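# Loop the blue air tube into its own end coupling

## Task

Curve the blue air tube around so that its loose end goes deep into the coupling fitted on the tube's opposite end, and leave it seated there.

## Robot and tools

Robot: two six-joint arms, left_arm and right_arm, each with a two-finger gripper (85 mm at full opening). In the scene frame the origin sits at table-top height midway between the nominal bases, +x points out over the table, +z is up, and left_arm is on the +y side. Image sides do not follow the arm names. Calibrated bases: left_arm at (-0.043, +0.465, +0.013) m with quat_wxyz (+1.000, 0, 0, +0.022); right_arm at (-0.042, -0.322, +0.013) m with quat_wxyz (+1.000, 0, 0, -0.006). Each arm's hand poses, velocities and targets, and its wrist camera, are given in that arm's own base frame. Fixed cameras and the table use the scene frame.

Gripper frame: the fingers point along +z and close along y. end_effector_position is the point between the closed pads. Fingertips extend about 19 mm past it when closed and 6 mm when fully open. A block sticks out roughly 10 cm toward the gripper's +x. Reported poses may be off by a few centimetres.

The row (used by execute_actions and move): 20 numbers. The first 10 are for the left arm: x, y, z, qw, qx, qy, qz, then left_gripper position, force_limit and speed. The next 10 are the same set for the right arm. x, y, z form an absolute gripper position in metres in that arm's base frame. The quaternion is an absolute orientation with w first. Always send both halves, even if only one arm moves. To keep an arm still, repeat the pose from the last result taken before it began resting, together with its gripper numbers. To hold an orientation, send one fixed quaternion every time rather than the drifting reported one. Gripper position runs from -1 to +1: +1 is fully open, about -0.8 is where the pads touch, and -1 closes until blocked. force_limit runs from -1 to +1 and sets grip strength, roughly 30 N at -1 up to 100 N at +1 on a slow close. speed runs from -1 to +1, about 20, 85 and 150 mm/s at -1, 0 and +1. Both start at +1. Fast closes from a wide opening grip at 120 to 245 N. Repeating the last three numbers leaves a gripper unchanged; a 0 is a real command.

execute_actions(actions, cameras): actions is a list of actions. Each action is a list of up to 15 rows, one row per 1/30 s step. If an action has fewer rows, its last row is held to fill 15 steps. An empty list just returns the state and images. Both arms' action is rejected if any target lies more than 0.6 m, along any of that gripper's axes, from its position at the start of the action. The whole call is rejected if the first action fails that test or any action is malformed. Each step, the controller limits the commanded pose to within 70 mm and 16 degrees of the measured pose. The result's "Hand target" line shows where each arm was actually sent, so command any remaining distance in the next call. cameras is a list of names: cam_high, cam_low, cam_table, cam_left_wrist, cam_right_wrist (each 672x504). Leaving it out, null or ["all"] gives all; [] gives none.

move(target, speed, blend, blocking, cameras): drives each gripper in a straight line from its Hand target to the pose given. target is one 20-number row or a list of up to 15 rows, all sharing 10 s; the 0.6 m check does not apply. speed is in m/s, 0.002 to 1, default 0.25; rotation is limited to twice that in rad/s. Give one value, or one per target. blend, in metres, rounds the corners at intermediate targets (default 0). Gripper numbers from the first target are sent at the start. A later target's gripper numbers are applied on arrival, once everything is at rest. Paths ignore obstacles and the other arm, and the gripper lags and overshoots more at high speed. Keep paths away from an arm's own base, or its shoulder posture may flip. With blocking=false the call returns after about 0.5 s while the move continues; a new move replaces the old one. The result adds a "move:" line: done, off_target, moving, held or fault. An arm not named in it is done. limits=paced means the pose was clipped; limits=held means steps were withheld.

wait(seconds 0 to 10): lets time pass with the last commands held. stop(): brakes a running move; the fingers keep going. zoom_image(camera, region=[x0,y0,x1,y1] in pixels, at most 504x504): gives a closer view of that camera's latest image. clear_fault(arm): clears a reported torque fault on left_arm or right_arm. read_manual(section="licences"): returns licence text only. finished_scene(scene 1 or 2): ends the current scene for good.

Result lines: object_status is 0 while moving, 1 if blocked while opening, 2 if stopped on something while closing (a grip), and 3 if the fingers reached the commanded position or the pads met. A small object can still be held at 3. Any new position number resets the status to 0. position_measured is in counts: 3 is open, 78 is about 60 mm, 130 is 40 mm, 180 is 20 mm, 230 is pads together. Joint velocities show "within noise" at rest. Joint torques include the arm's own weight, and positive means toward a larger joint angle. "Tool commands" lists the present gripper commands.

Avoid: dropping the tube or letting anything leave the table; fast hits; hard pushes; squeezing hard on a part still resting on the table; pressing the two arms together, including closing one gripper on the other's fingers. Contact torque reaching a load limit (N m: waist 52.2, shoulder 52.2, elbow 43.5, forearm roll 23.4, wrist pitch 14, wrist roll 15.4) causes a TORQUE FAULT: the arm backs off and stays stopped until clear_fault. Holding a motor at its torque limit for 1 s does the same. Long stretched holds heat the motors: MOTOR HOT appears at 65 °C, and at 80 °C an OVER-TEMPERATURE FAULT brakes the arm for 30 to 60 s or more. The goal must still hold after the robot lets go, and smooth, quick motion is better.

Each tool is called as name([rows], argument=value, ...), one row to a line, values as JSON.

## Session

execute_actions(actions=[])

Scene clock: 0.00 s.
left_arm: end_effector_position=(+0.1913, -0.5728, +0.3785) position_measured=3 object_status=3 end_effector_quat_wxyz=(+0.585, +0.465, -0.663, +0.041) | right_arm: end_effector_position=(+0.7006, -0.2740, +0.1332) position_measured=3 object_status=3 end_effector_quat_wxyz=(+0.086, +0.927, +0.364, -0.015)
Joint positions: left_arm=[-0.832 -0.504 -1.158 -1.33 -1.355 -1.212] | right_arm=[-0.321 -0.974 -1.755 -0.234 -0.708 2.246]
Joint velocities: within noise
Joint torques (N m): no reading
Motor temperatures (°C): left_arm=[34 34 40 34 35 39] | right_arm=[30 30 36 32 33 31]
Hand target: left_arm +0.1913, -0.5728, +0.3785; +0.585, +0.465, -0.663, +0.041 | right_arm +0.7006, -0.2740, +0.1332; +0.086, +0.927, +0.364, -0.015
Tool commands: left_gripper/position=+1.0 left_gripper/force_limit=+1.0 left_gripper/speed=+1.0 right_gripper/position=+1.0 right_gripper/force_limit=+1.0 right_gripper/speed=+1.0

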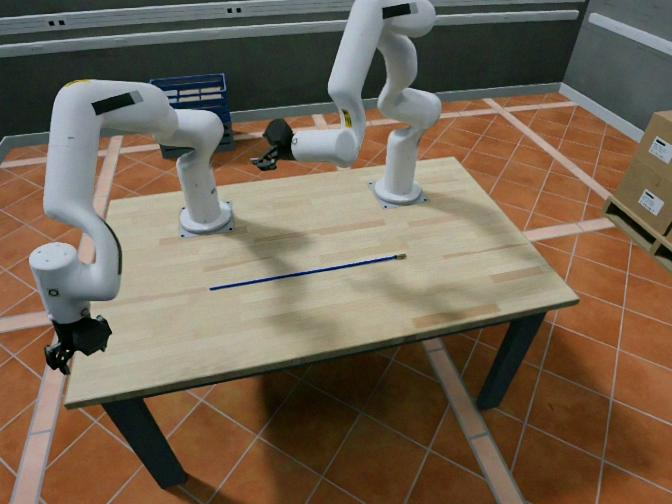

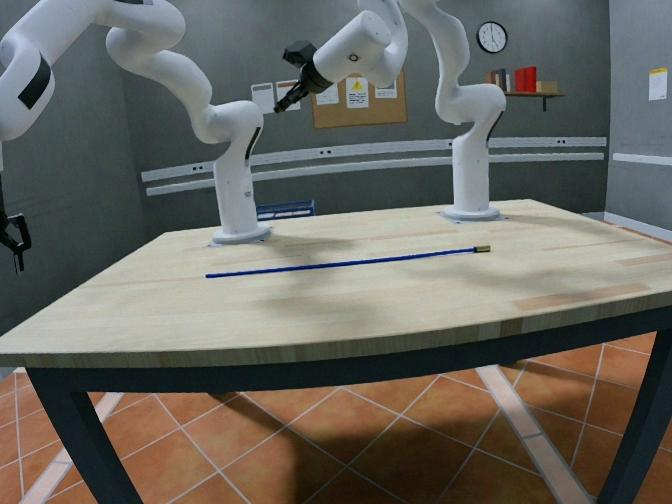

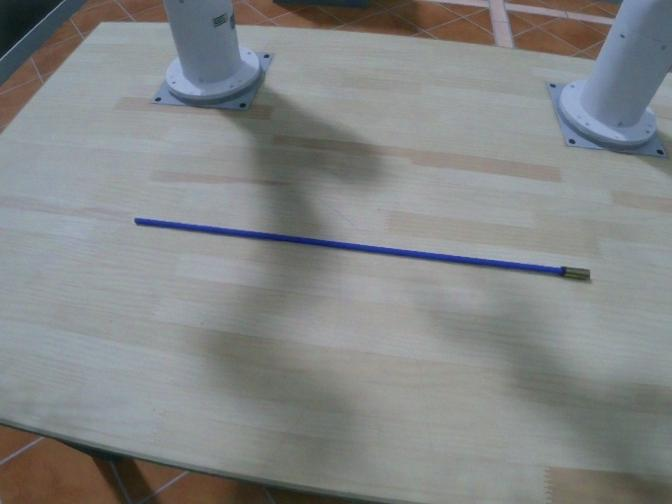

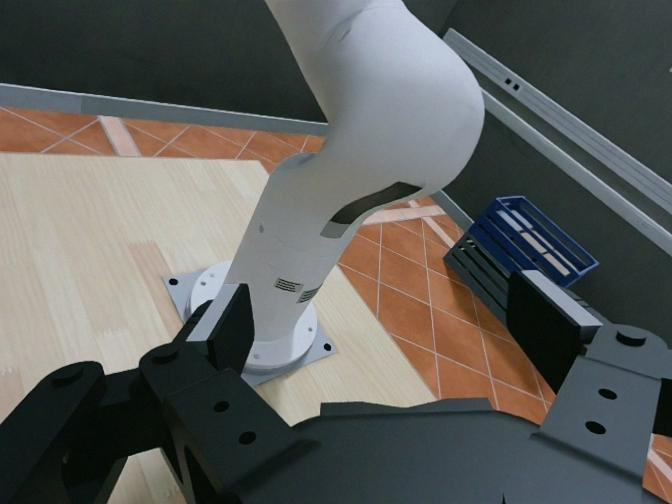

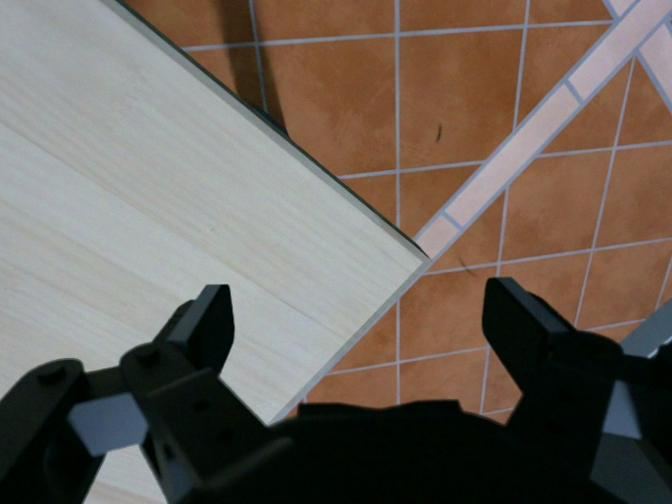

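move(target=[0.36,-0.19,0.27,0.0, 0.690, -0.724, 0, 1,1,1, 0.345,0.03,0.27,0,0.705,0.709,0,1,1,1], speed=0.25)

Scene clock: 6.07 s.
left_arm: end_effector_position=(+0.3600, -0.1900, +0.2700) position_measured=3 object_status=3 end_effector_quat_wxyz=(+0.000, +0.690, -0.724, +0.000) | right_arm: end_effector_position=(+0.3450, +0.0300, +0.2700) position_measured=3 object_status=3 end_effector_quat_wxyz=(+0.000, +0.705, +0.709, +0.000)
Joint positions: left_arm=[-0.485 -0.042 -0.749 0 -0.707 -2.008] | right_arm=[0.087 0.118 -0.595 0 -0.713 1.652]
Joint velocities: within noise
Joint torques (N m): left_arm=[-5.06 27.6 -9.55 5.6 2.94 -0.95] | right_arm=[10.22 31.22 -18.95 3.92 -2.46 1.59]
Motor temperatures (°C): left_arm=[34 34 41 34 35 39] | right_arm=[30 30 36 32 33 31]
Hand target: left_arm +0.3600, -0.1900, +0.2700; +0.000, +0.690, -0.724, +0.000 | right_arm +0.3450, +0.0300, +0.2700; +0.000, +0.705, +0.709, +0.000
Off the commanded pose: left_arm 0.000 m, 0 deg | right_arm 0.000 m, 0 deg.
move: done

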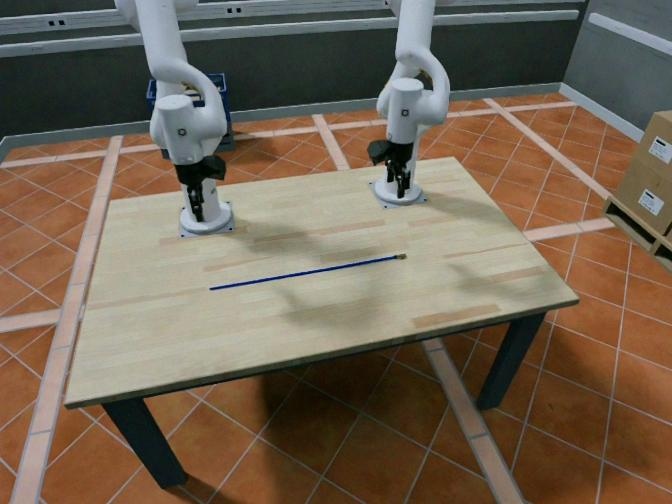

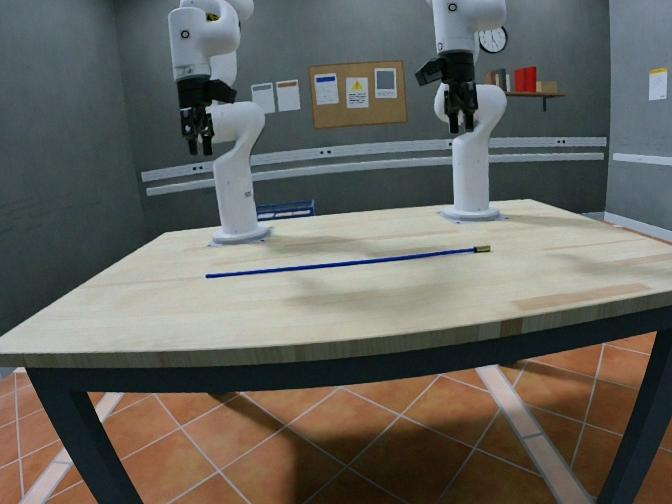

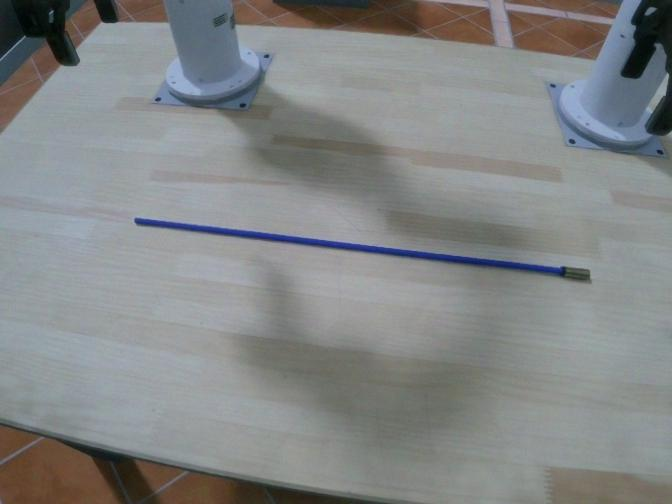

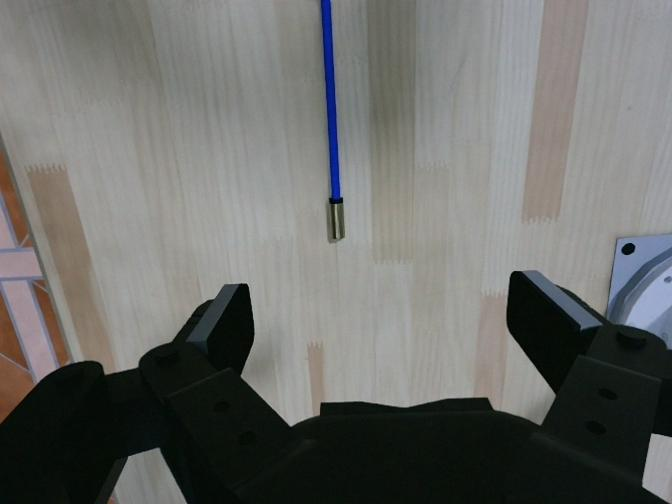

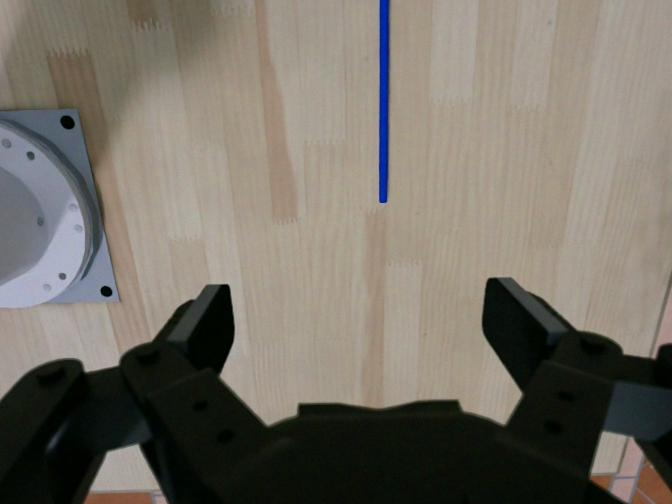

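move(target=[0.36,-0.19,0.12,0.0, 0.690, -0.724, 0, 1,1,1, 0.345,0.075,0.10,0,0.705,0.709,0,1,1,1], speed=0.2)

zoom_image(camera="cam_right_wrist", region=[200, 100, 520, 420])

zoom_image(camera="cam_left_wrist", region=[200, 100, 520, 420])

Scene clock: 9.13 s.
left_arm: end_effector_position=(+0.3600, -0.1900, +0.1200) position_measured=3 object_status=3 end_effector_quat_wxyz=(+0.000, +0.690, -0.724, +0.000) | right_arm: end_effector_position=(+0.3450, +0.0750, +0.1000) position_measured=3 object_status=3 end_effector_quat_wxyz=(+0.000, +0.705, +0.709, +0.000)
Joint positions: left_arm=[-0.486 -0.334 -0.662 0 -0.328 -2.008] | right_arm=[0.214 -0.286 -0.516 0 -0.229 1.779]
Joint velocities: within noise
Joint torques (N m): left_arm=[-4 19.37 -17.77 4.4 3.01 -0.98] | right_arm=[10.64 13.1 -22.75 -2.03 2.81 1.53]
Motor temperatures (°C): left_arm=[34 34 41 34 35 39] | right_arm=[30 30 36 32 33 31]
Hand target: left_arm +0.3600, -0.1900, +0.1200; +0.000, +0.690, -0.724, +0.000 | right_arm +0.3450, +0.0750, +0.1000; +0.000, +0.705, +0.709, +0.000
Off the commanded pose: left_arm 0.000 m, 0 deg | right_arm 0.000 m, 0 deg.
move: done

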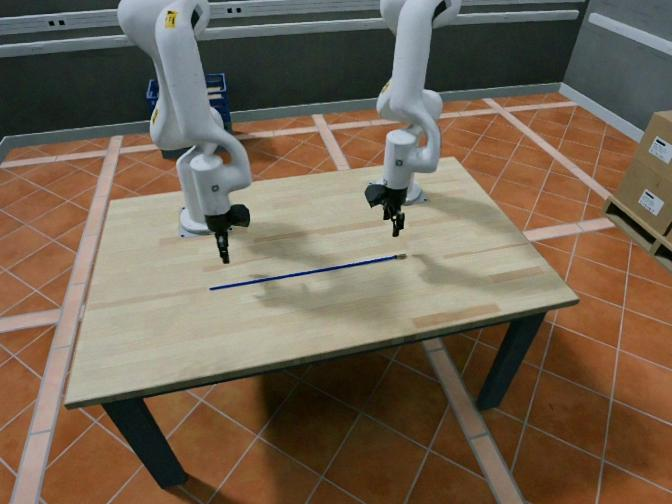

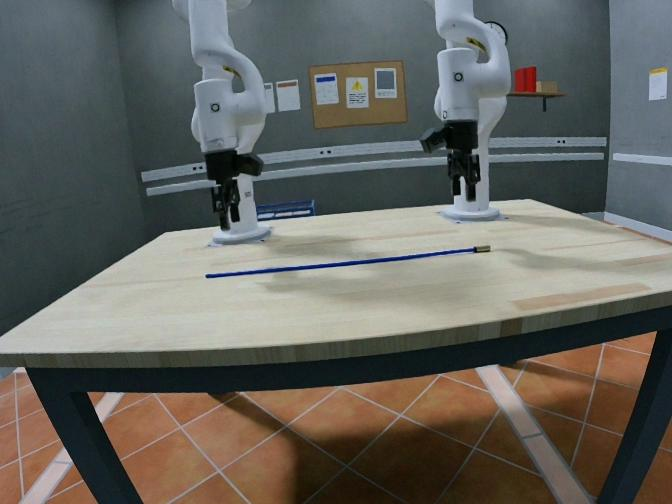

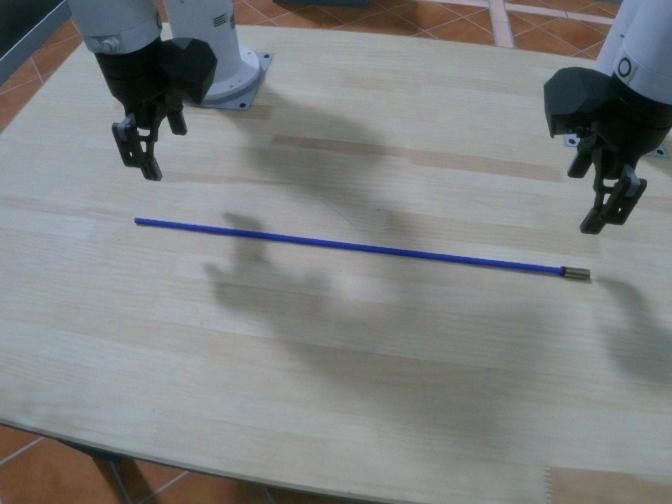

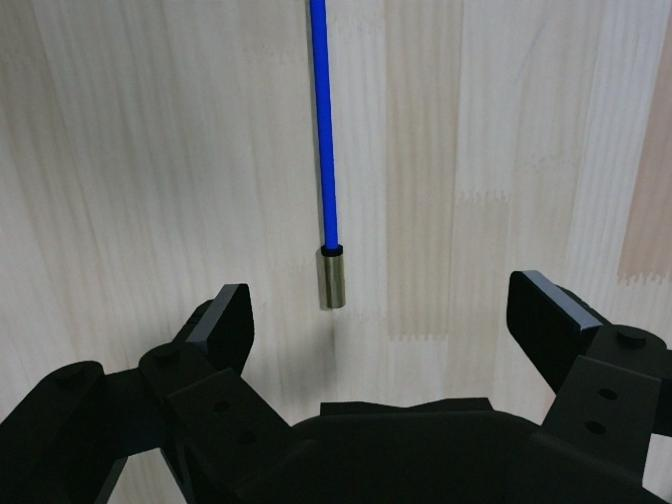

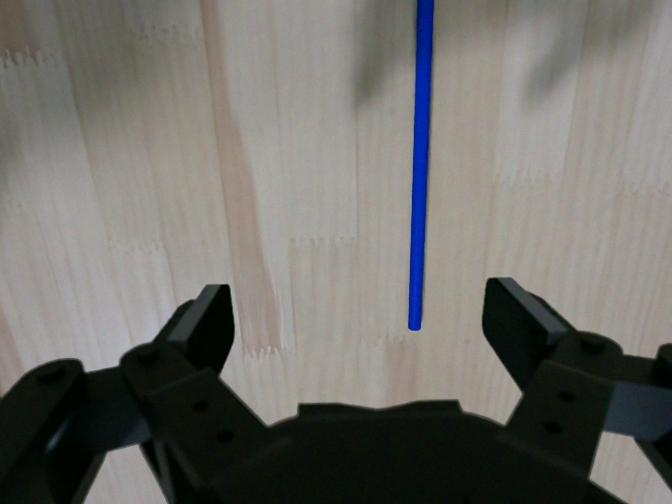

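Scaled by 1.575 from the camera's 672x504 image, which has a finer 960x720 frame.

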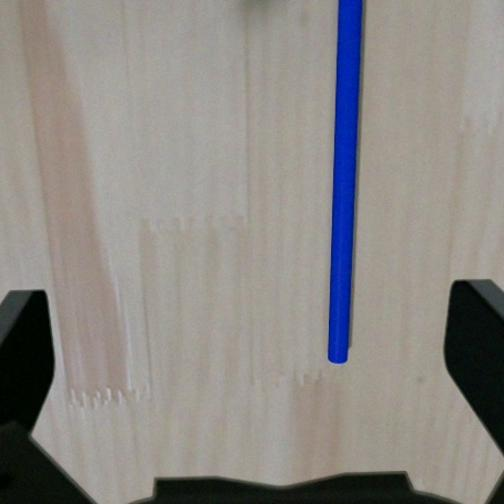

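Scaled by 1.575 from the camera's 672x504 image, which has a finer 960x720 frame.

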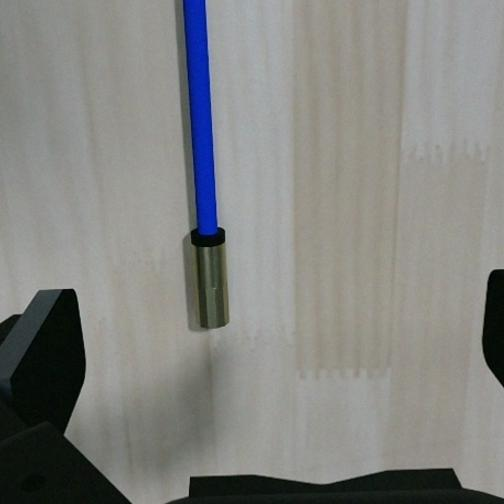

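move(target=[0.38,-0.147,0.06,-0.1563,0.6751,-0.7053,-0.1496, 1,1,1, 0.392,0.064,0.06,0.0620,0.7002,0.7086,-0.0613,1,1,1], speed=0.15)

zoom_image(camera="cam_table", region=[60, 140, 360, 340])

zoom_image(camera="cam_table", region=[420, 140, 672, 340])

Scene clock: 12.67 s.
left_arm: end_effector_position=(+0.3800, -0.1470, +0.0600) position_measured=3 object_status=3 end_effector_quat_wxyz=(-0.156, +0.675, -0.705, -0.150) | right_arm: end_effector_position=(+0.3921, +0.0640, +0.0601) position_measured=3 object_status=3 end_effector_quat_wxyz=(+0.062, +0.700, +0.709, -0.061)
Joint positions: left_arm=[-0.598 -0.615 -0.808 0.741 -0.561 -2.83] | right_arm=[0.271 -0.495 -0.668 -0.666 -0.275 2.481]
Joint velocities: within noise
Joint torques (N m): left_arm=[-4.25 26.27 -16.06 4.62 -4.12 -0.94] | right_arm=[9.92 19.84 -9.05 -2.15 -2.65 1.54]
Motor temperatures (°C): left_arm=[34 34 41 34 35 39] | right_arm=[30 30 37 32 33 31]
Hand target: left_arm +0.3800, -0.1470, +0.0600; -0.156, +0.675, -0.705, -0.150 | right_arm +0.3920, +0.0640, +0.0600; +0.062, +0.700, +0.709, -0.061
Off the commanded pose: left_arm 0.000 m, 0 deg | right_arm 0.000 m, 0 deg.
move: done

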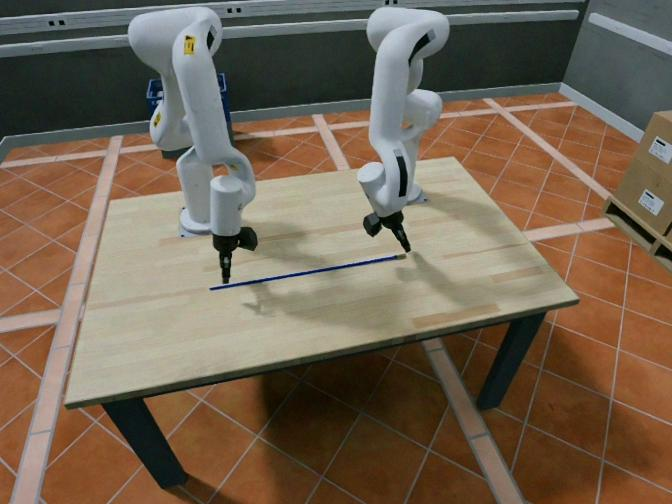

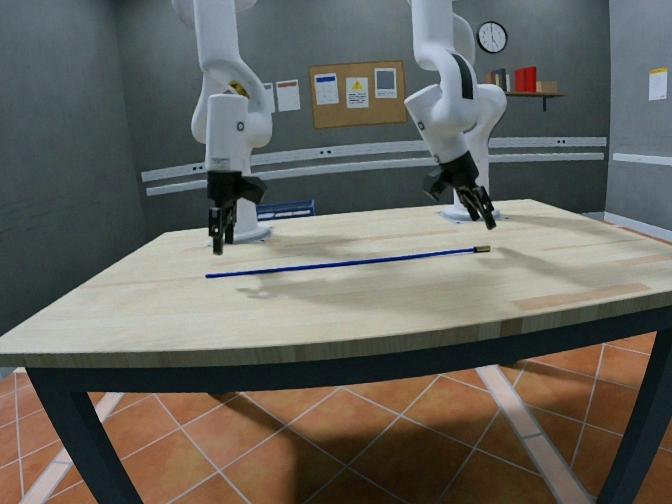

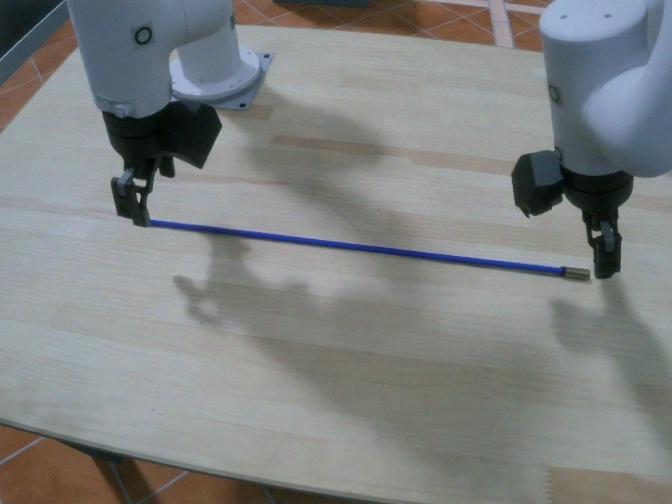

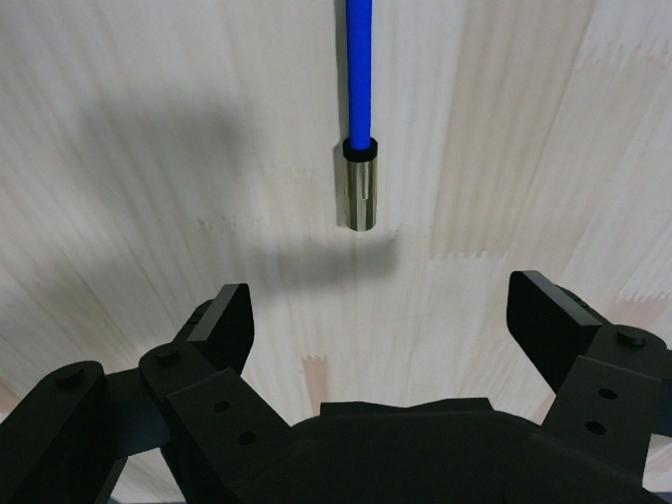

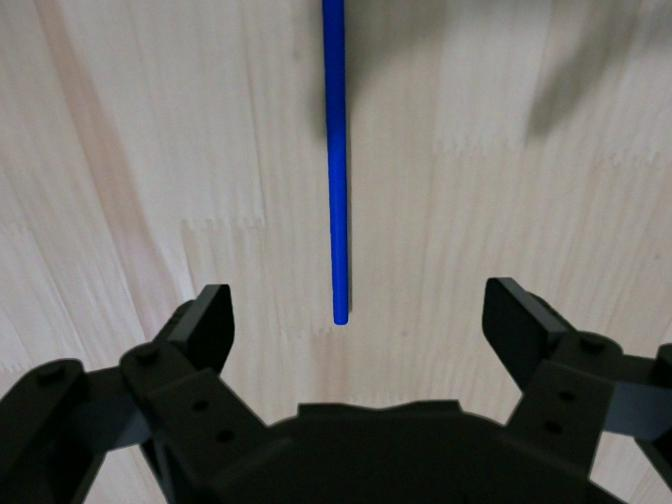

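Scaled by 1.680 from the camera's 672x504 image, which has a finer 960x720 frame.

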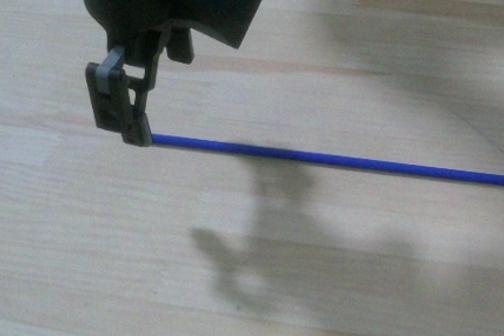

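Scaled by 2.000 from the camera's 672x504 image, which has a finer 960x720 frame.

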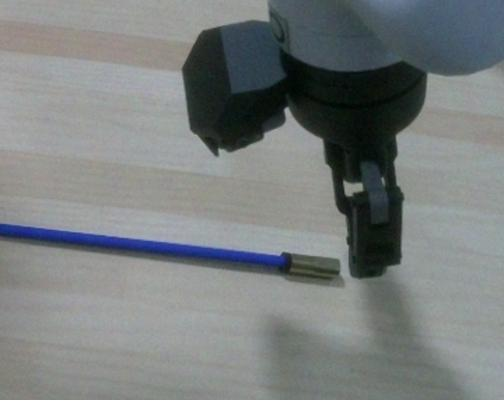

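move(target=[0.382,-0.147,0.035,-0.1563,0.6751,-0.7053,-0.1496, -0.2,-1,-0.5, 0.390,0.064,0.035,0.0620,0.7002,0.7086,-0.0613,-0.2,-1,-0.5], speed=0.1)

zoom_image(camera="cam_right_wrist", region=[200, 100, 520, 420])

zoom_image(camera="cam_left_wrist", region=[200, 100, 520, 420])

zoom_image(camera="cam_low", region=[160, 130, 520, 300])

Scene clock: 14.97 s.
left_arm: end_effector_position=(+0.3820, -0.1470, +0.0350) position_measured=154 object_status=0 end_effector_quat_wxyz=(-0.156, +0.675, -0.705, -0.150) | right_arm: end_effector_position=(+0.3900, +0.0640, +0.0350) position_measured=154 object_status=0 end_effector_quat_wxyz=(+0.062, +0.700, +0.709, -0.061)
Joint positions: left_arm=[-0.596 -0.678 -0.826 0.796 -0.528 -2.891] | right_arm=[0.272 -0.559 -0.673 -0.82 -0.232 2.642]
Joint velocities: within noise
Joint torques (N m): left_arm=[6.14 25.95 -14.55 4.79 1.69 -1.14] | right_arm=[11.12 20.57 -7.47 -2.17 2.23 1.68]
Motor temperatures (°C): left_arm=[34 34 41 34 35 39] | right_arm=[30 30 37 32 33 31]
Hand target: left_arm +0.3820, -0.1470, +0.0350; -0.156, +0.675, -0.705, -0.150 | right_arm +0.3900, +0.0640, +0.0350; +0.062, +0.700, +0.709, -0.061
Off the commanded pose: left_arm 0.000 m, 0 deg | right_arm 0.000 m, 0 deg.
move: done

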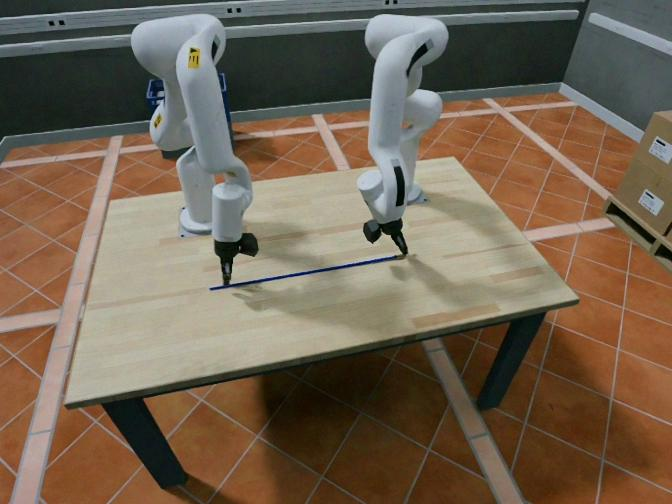

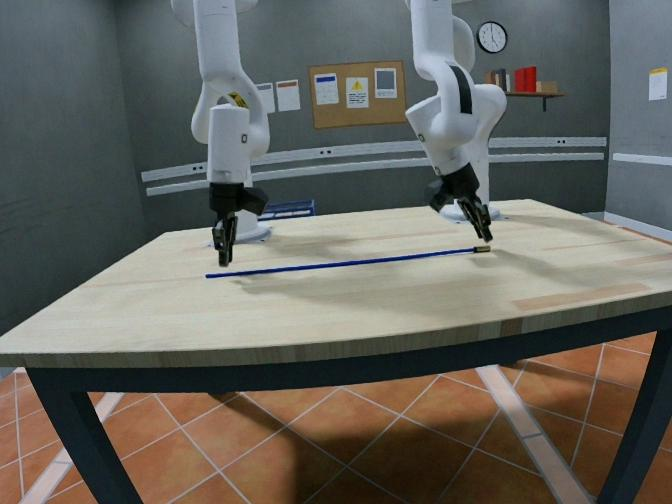

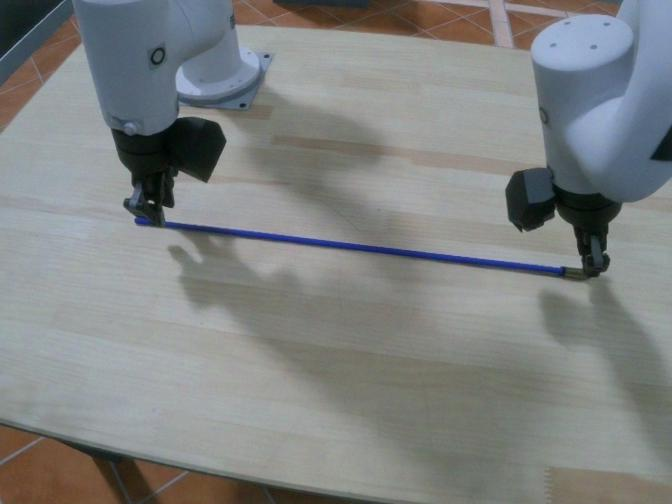

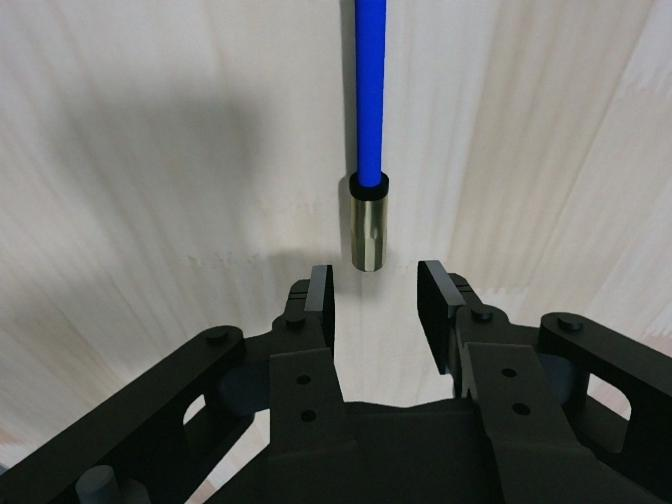

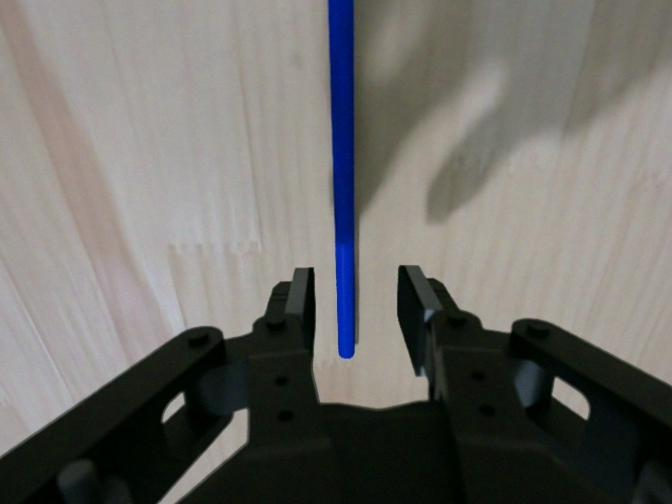

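Scaled by 1.575 from the camera's 672x504 image, which has a finer 960x720 frame.

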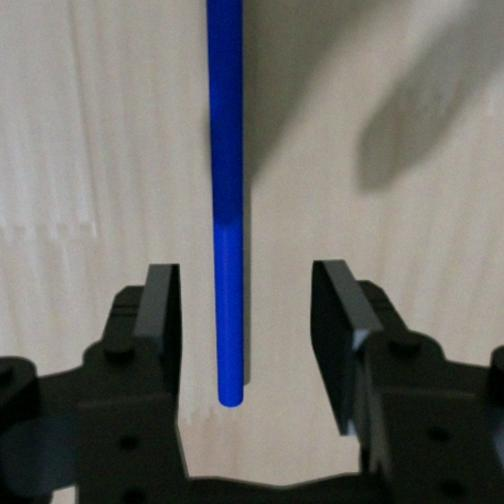

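Scaled by 1.575 from the camera's 672x504 image, which has a finer 960x720 frame.

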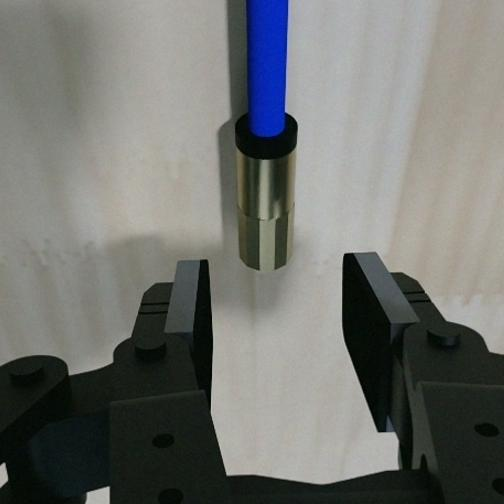

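Scaled by 1.400 from the camera's 672x504 image, which has a finer 960x720 frame.

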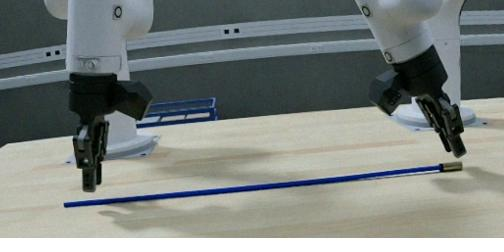

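move(target=[0.381,-0.146,0.013,-0.1563,0.6751,-0.7053,-0.1496, -0.2,-1,-0.5, 0.388,0.064,0.011,0.0620,0.7002,0.7086,-0.0613,-0.2,-1,-0.5], speed=0.05)

zoom_image(camera="cam_right_wrist", region=[200, 150, 520, 470])

zoom_image(camera="cam_left_wrist", region=[200, 150, 520, 470])

zoom_image(camera="cam_table", region=[60, 140, 260, 290])

zoom_image(camera="cam_low", region=[420, 150, 540, 270])

Scene clock: 16.97 s.
left_arm: end_effector_position=(+0.3810, -0.1460, +0.0130) position_measured=154 object_status=3 end_effector_quat_wxyz=(-0.156, +0.675, -0.705, -0.150) | right_arm: end_effector_position=(+0.3880, +0.0640, +0.0110) position_measured=154 object_status=3 end_effector_quat_wxyz=(+0.062, +0.700, +0.709, -0.061)
Joint positions: left_arm=[-0.595 -0.732 -0.836 0.852 -0.499 -2.954] | right_arm=[0.273 -0.623 -0.682 -1.016 -0.198 2.843]
Joint velocities: within noise
Joint torques (N m): left_arm=[3.62 26.87 -13.84 3.99 1.73 -0.93] | right_arm=[10.33 22.05 -6.51 -2.55 2.29 1.61]
Motor temperatures (°C): left_arm=[34 34 41 34 35 39] | right_arm=[30 30 37 32 33 31]
Hand target: left_arm +0.3810, -0.1460, +0.0130; -0.156, +0.675, -0.705, -0.150 | right_arm +0.3880, +0.0640, +0.0110; +0.062, +0.700, +0.709, -0.061
Off the commanded pose: left_arm 0.000 m, 0 deg | right_arm 0.000 m, 0 deg.
move: done

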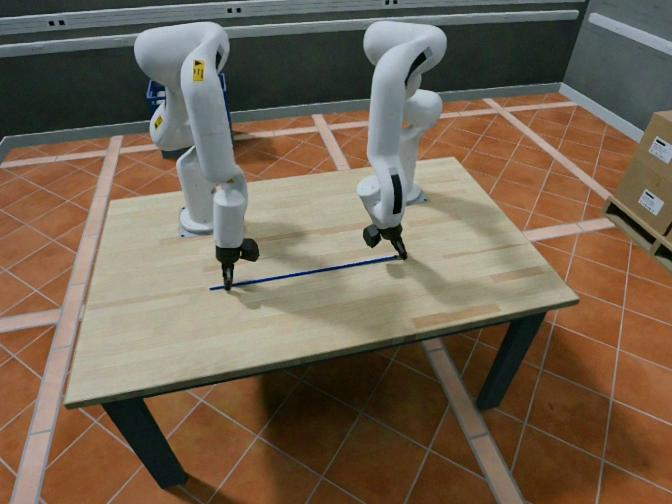

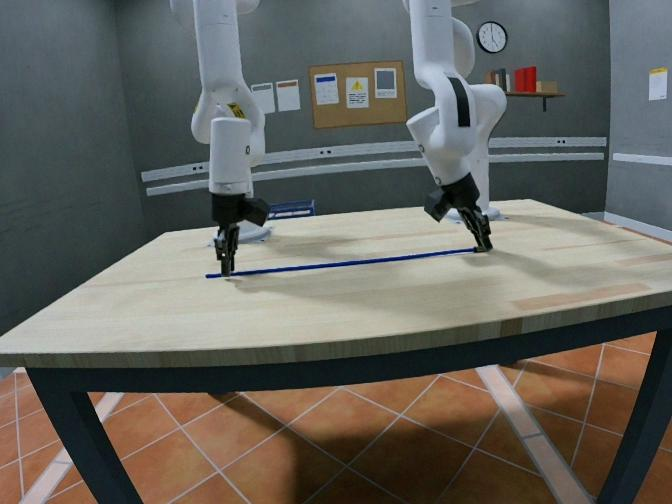

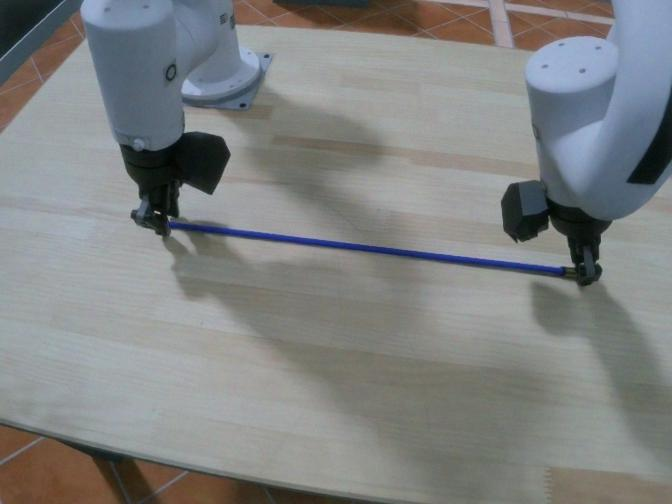

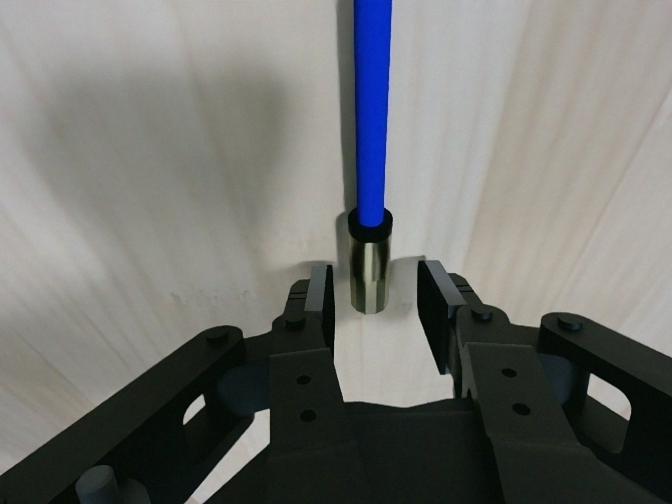

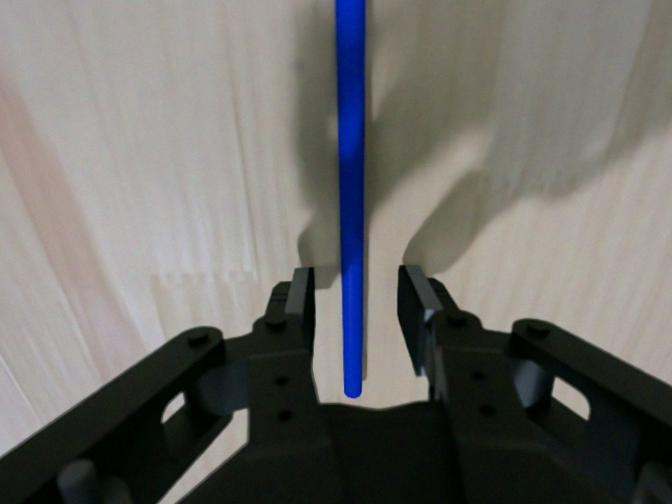

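Scaled by 1.575 from the camera's 672x504 image, which has a finer 960x720 frame.

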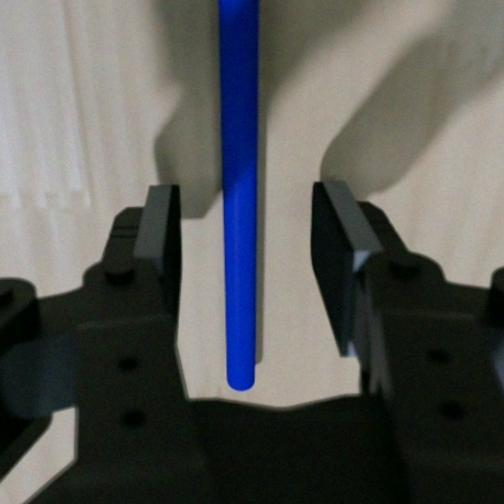

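Scaled by 1.575 from the camera's 672x504 image, which has a finer 960x720 frame.

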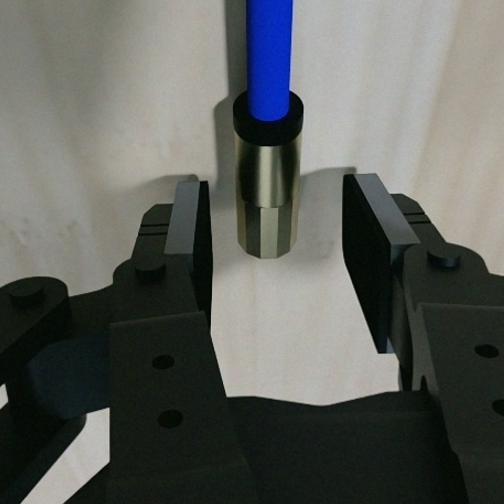

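Scaled by 2.520 from the camera's 672x504 image, which has a finer 960x720 frame.

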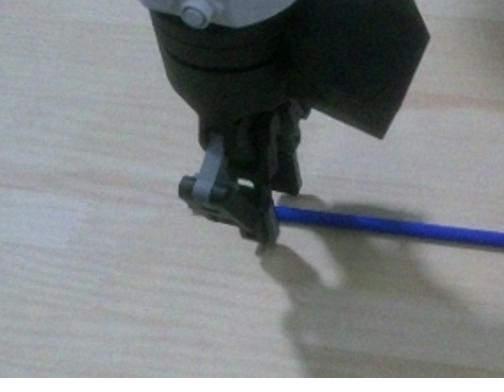

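Scaled by 4.200 from the camera's 672x504 image, which has a finer 960x720 frame.

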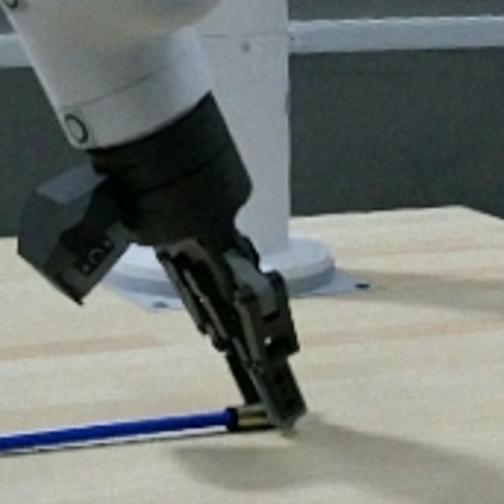

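move(target=[0.381,-0.152,0.0115,-0.1563,0.6751,-0.7053,-0.1496, -0.2,-1,-0.5, 0.388,0.072,0.0085,0.0620,0.7002,0.7086,-0.0613,-0.2,-1,-0.5], speed=0.03, cameras=["cam_right_wrist","cam_low","cam_table"])

zoom_image(camera="cam_low", region=[420, 150, 540, 270])

zoom_image(camera="cam_low", region=[180, 180, 300, 300])

Scene clock: 19.20 s.
left_arm: end_effector_position=(+0.3810, -0.1520, +0.0115) position_measured=154 object_status=3 end_effector_quat_wxyz=(-0.156, +0.675, -0.705, -0.150) | right_arm: end_effector_position=(+0.3880, +0.0720, +0.0085) position_measured=154 object_status=3 end_effector_quat_wxyz=(+0.062, +0.700, +0.709, -0.061)
Joint positions: left_arm=[-0.606 -0.739 -0.847 0.839 -0.501 -2.951] | right_arm=[0.292 -0.632 -0.69 -1.011 -0.198 2.857]
Joint velocities: within noise
Joint torques (N m): left_arm=[-3.61 26.65 -14.05 -2.96 -4.32 1.03] | right_arm=[11.42 22.3 -18.98 3.1 2.24 1.76]
Motor temperatures (°C): left_arm=[34 34 41 34 35 39] | right_arm=[30 30 37 32 33 31]
Hand target: left_arm +0.3810, -0.1520, +0.0115; -0.156, +0.675, -0.705, -0.150 | right_arm +0.3880, +0.0720, +0.0085; +0.062, +0.700, +0.709, -0.061
Off the commanded pose: left_arm 0.000 m, 0 deg | right_arm 0.000 m, 0 deg.
move: done
Images, in order (width x height): cam_low 672x504, cam_table 672x504, cam_right_wrist 672x504.

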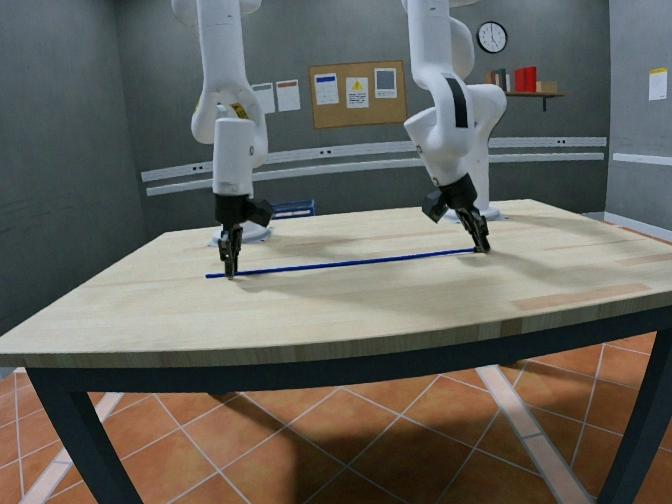

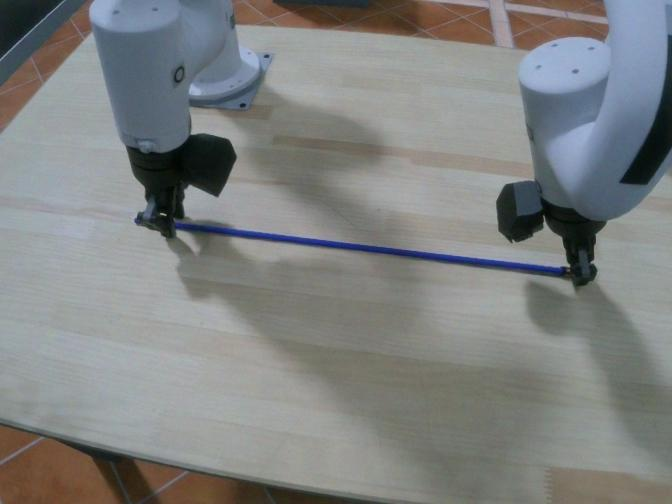

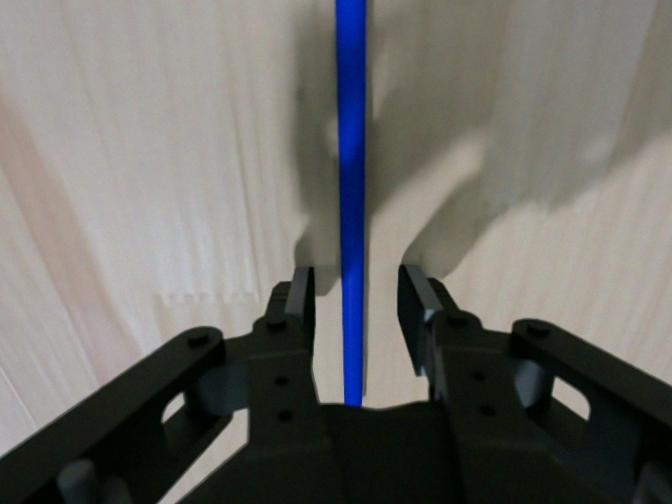

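Scaled by 4.200 from the camera's 672x504 image, which has a finer 960x720 frame.

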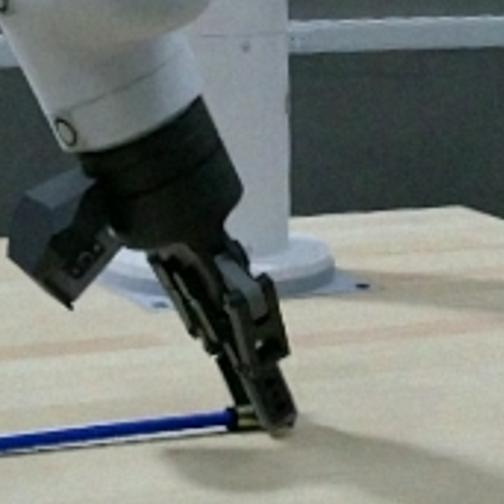

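Scaled by 4.200 from the camera's 672x504 image, which has a finer 960x720 frame.

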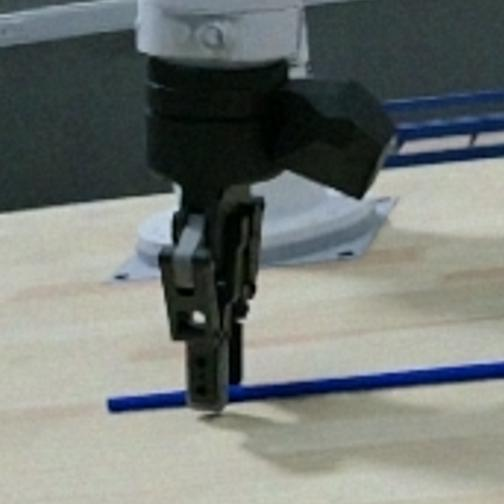

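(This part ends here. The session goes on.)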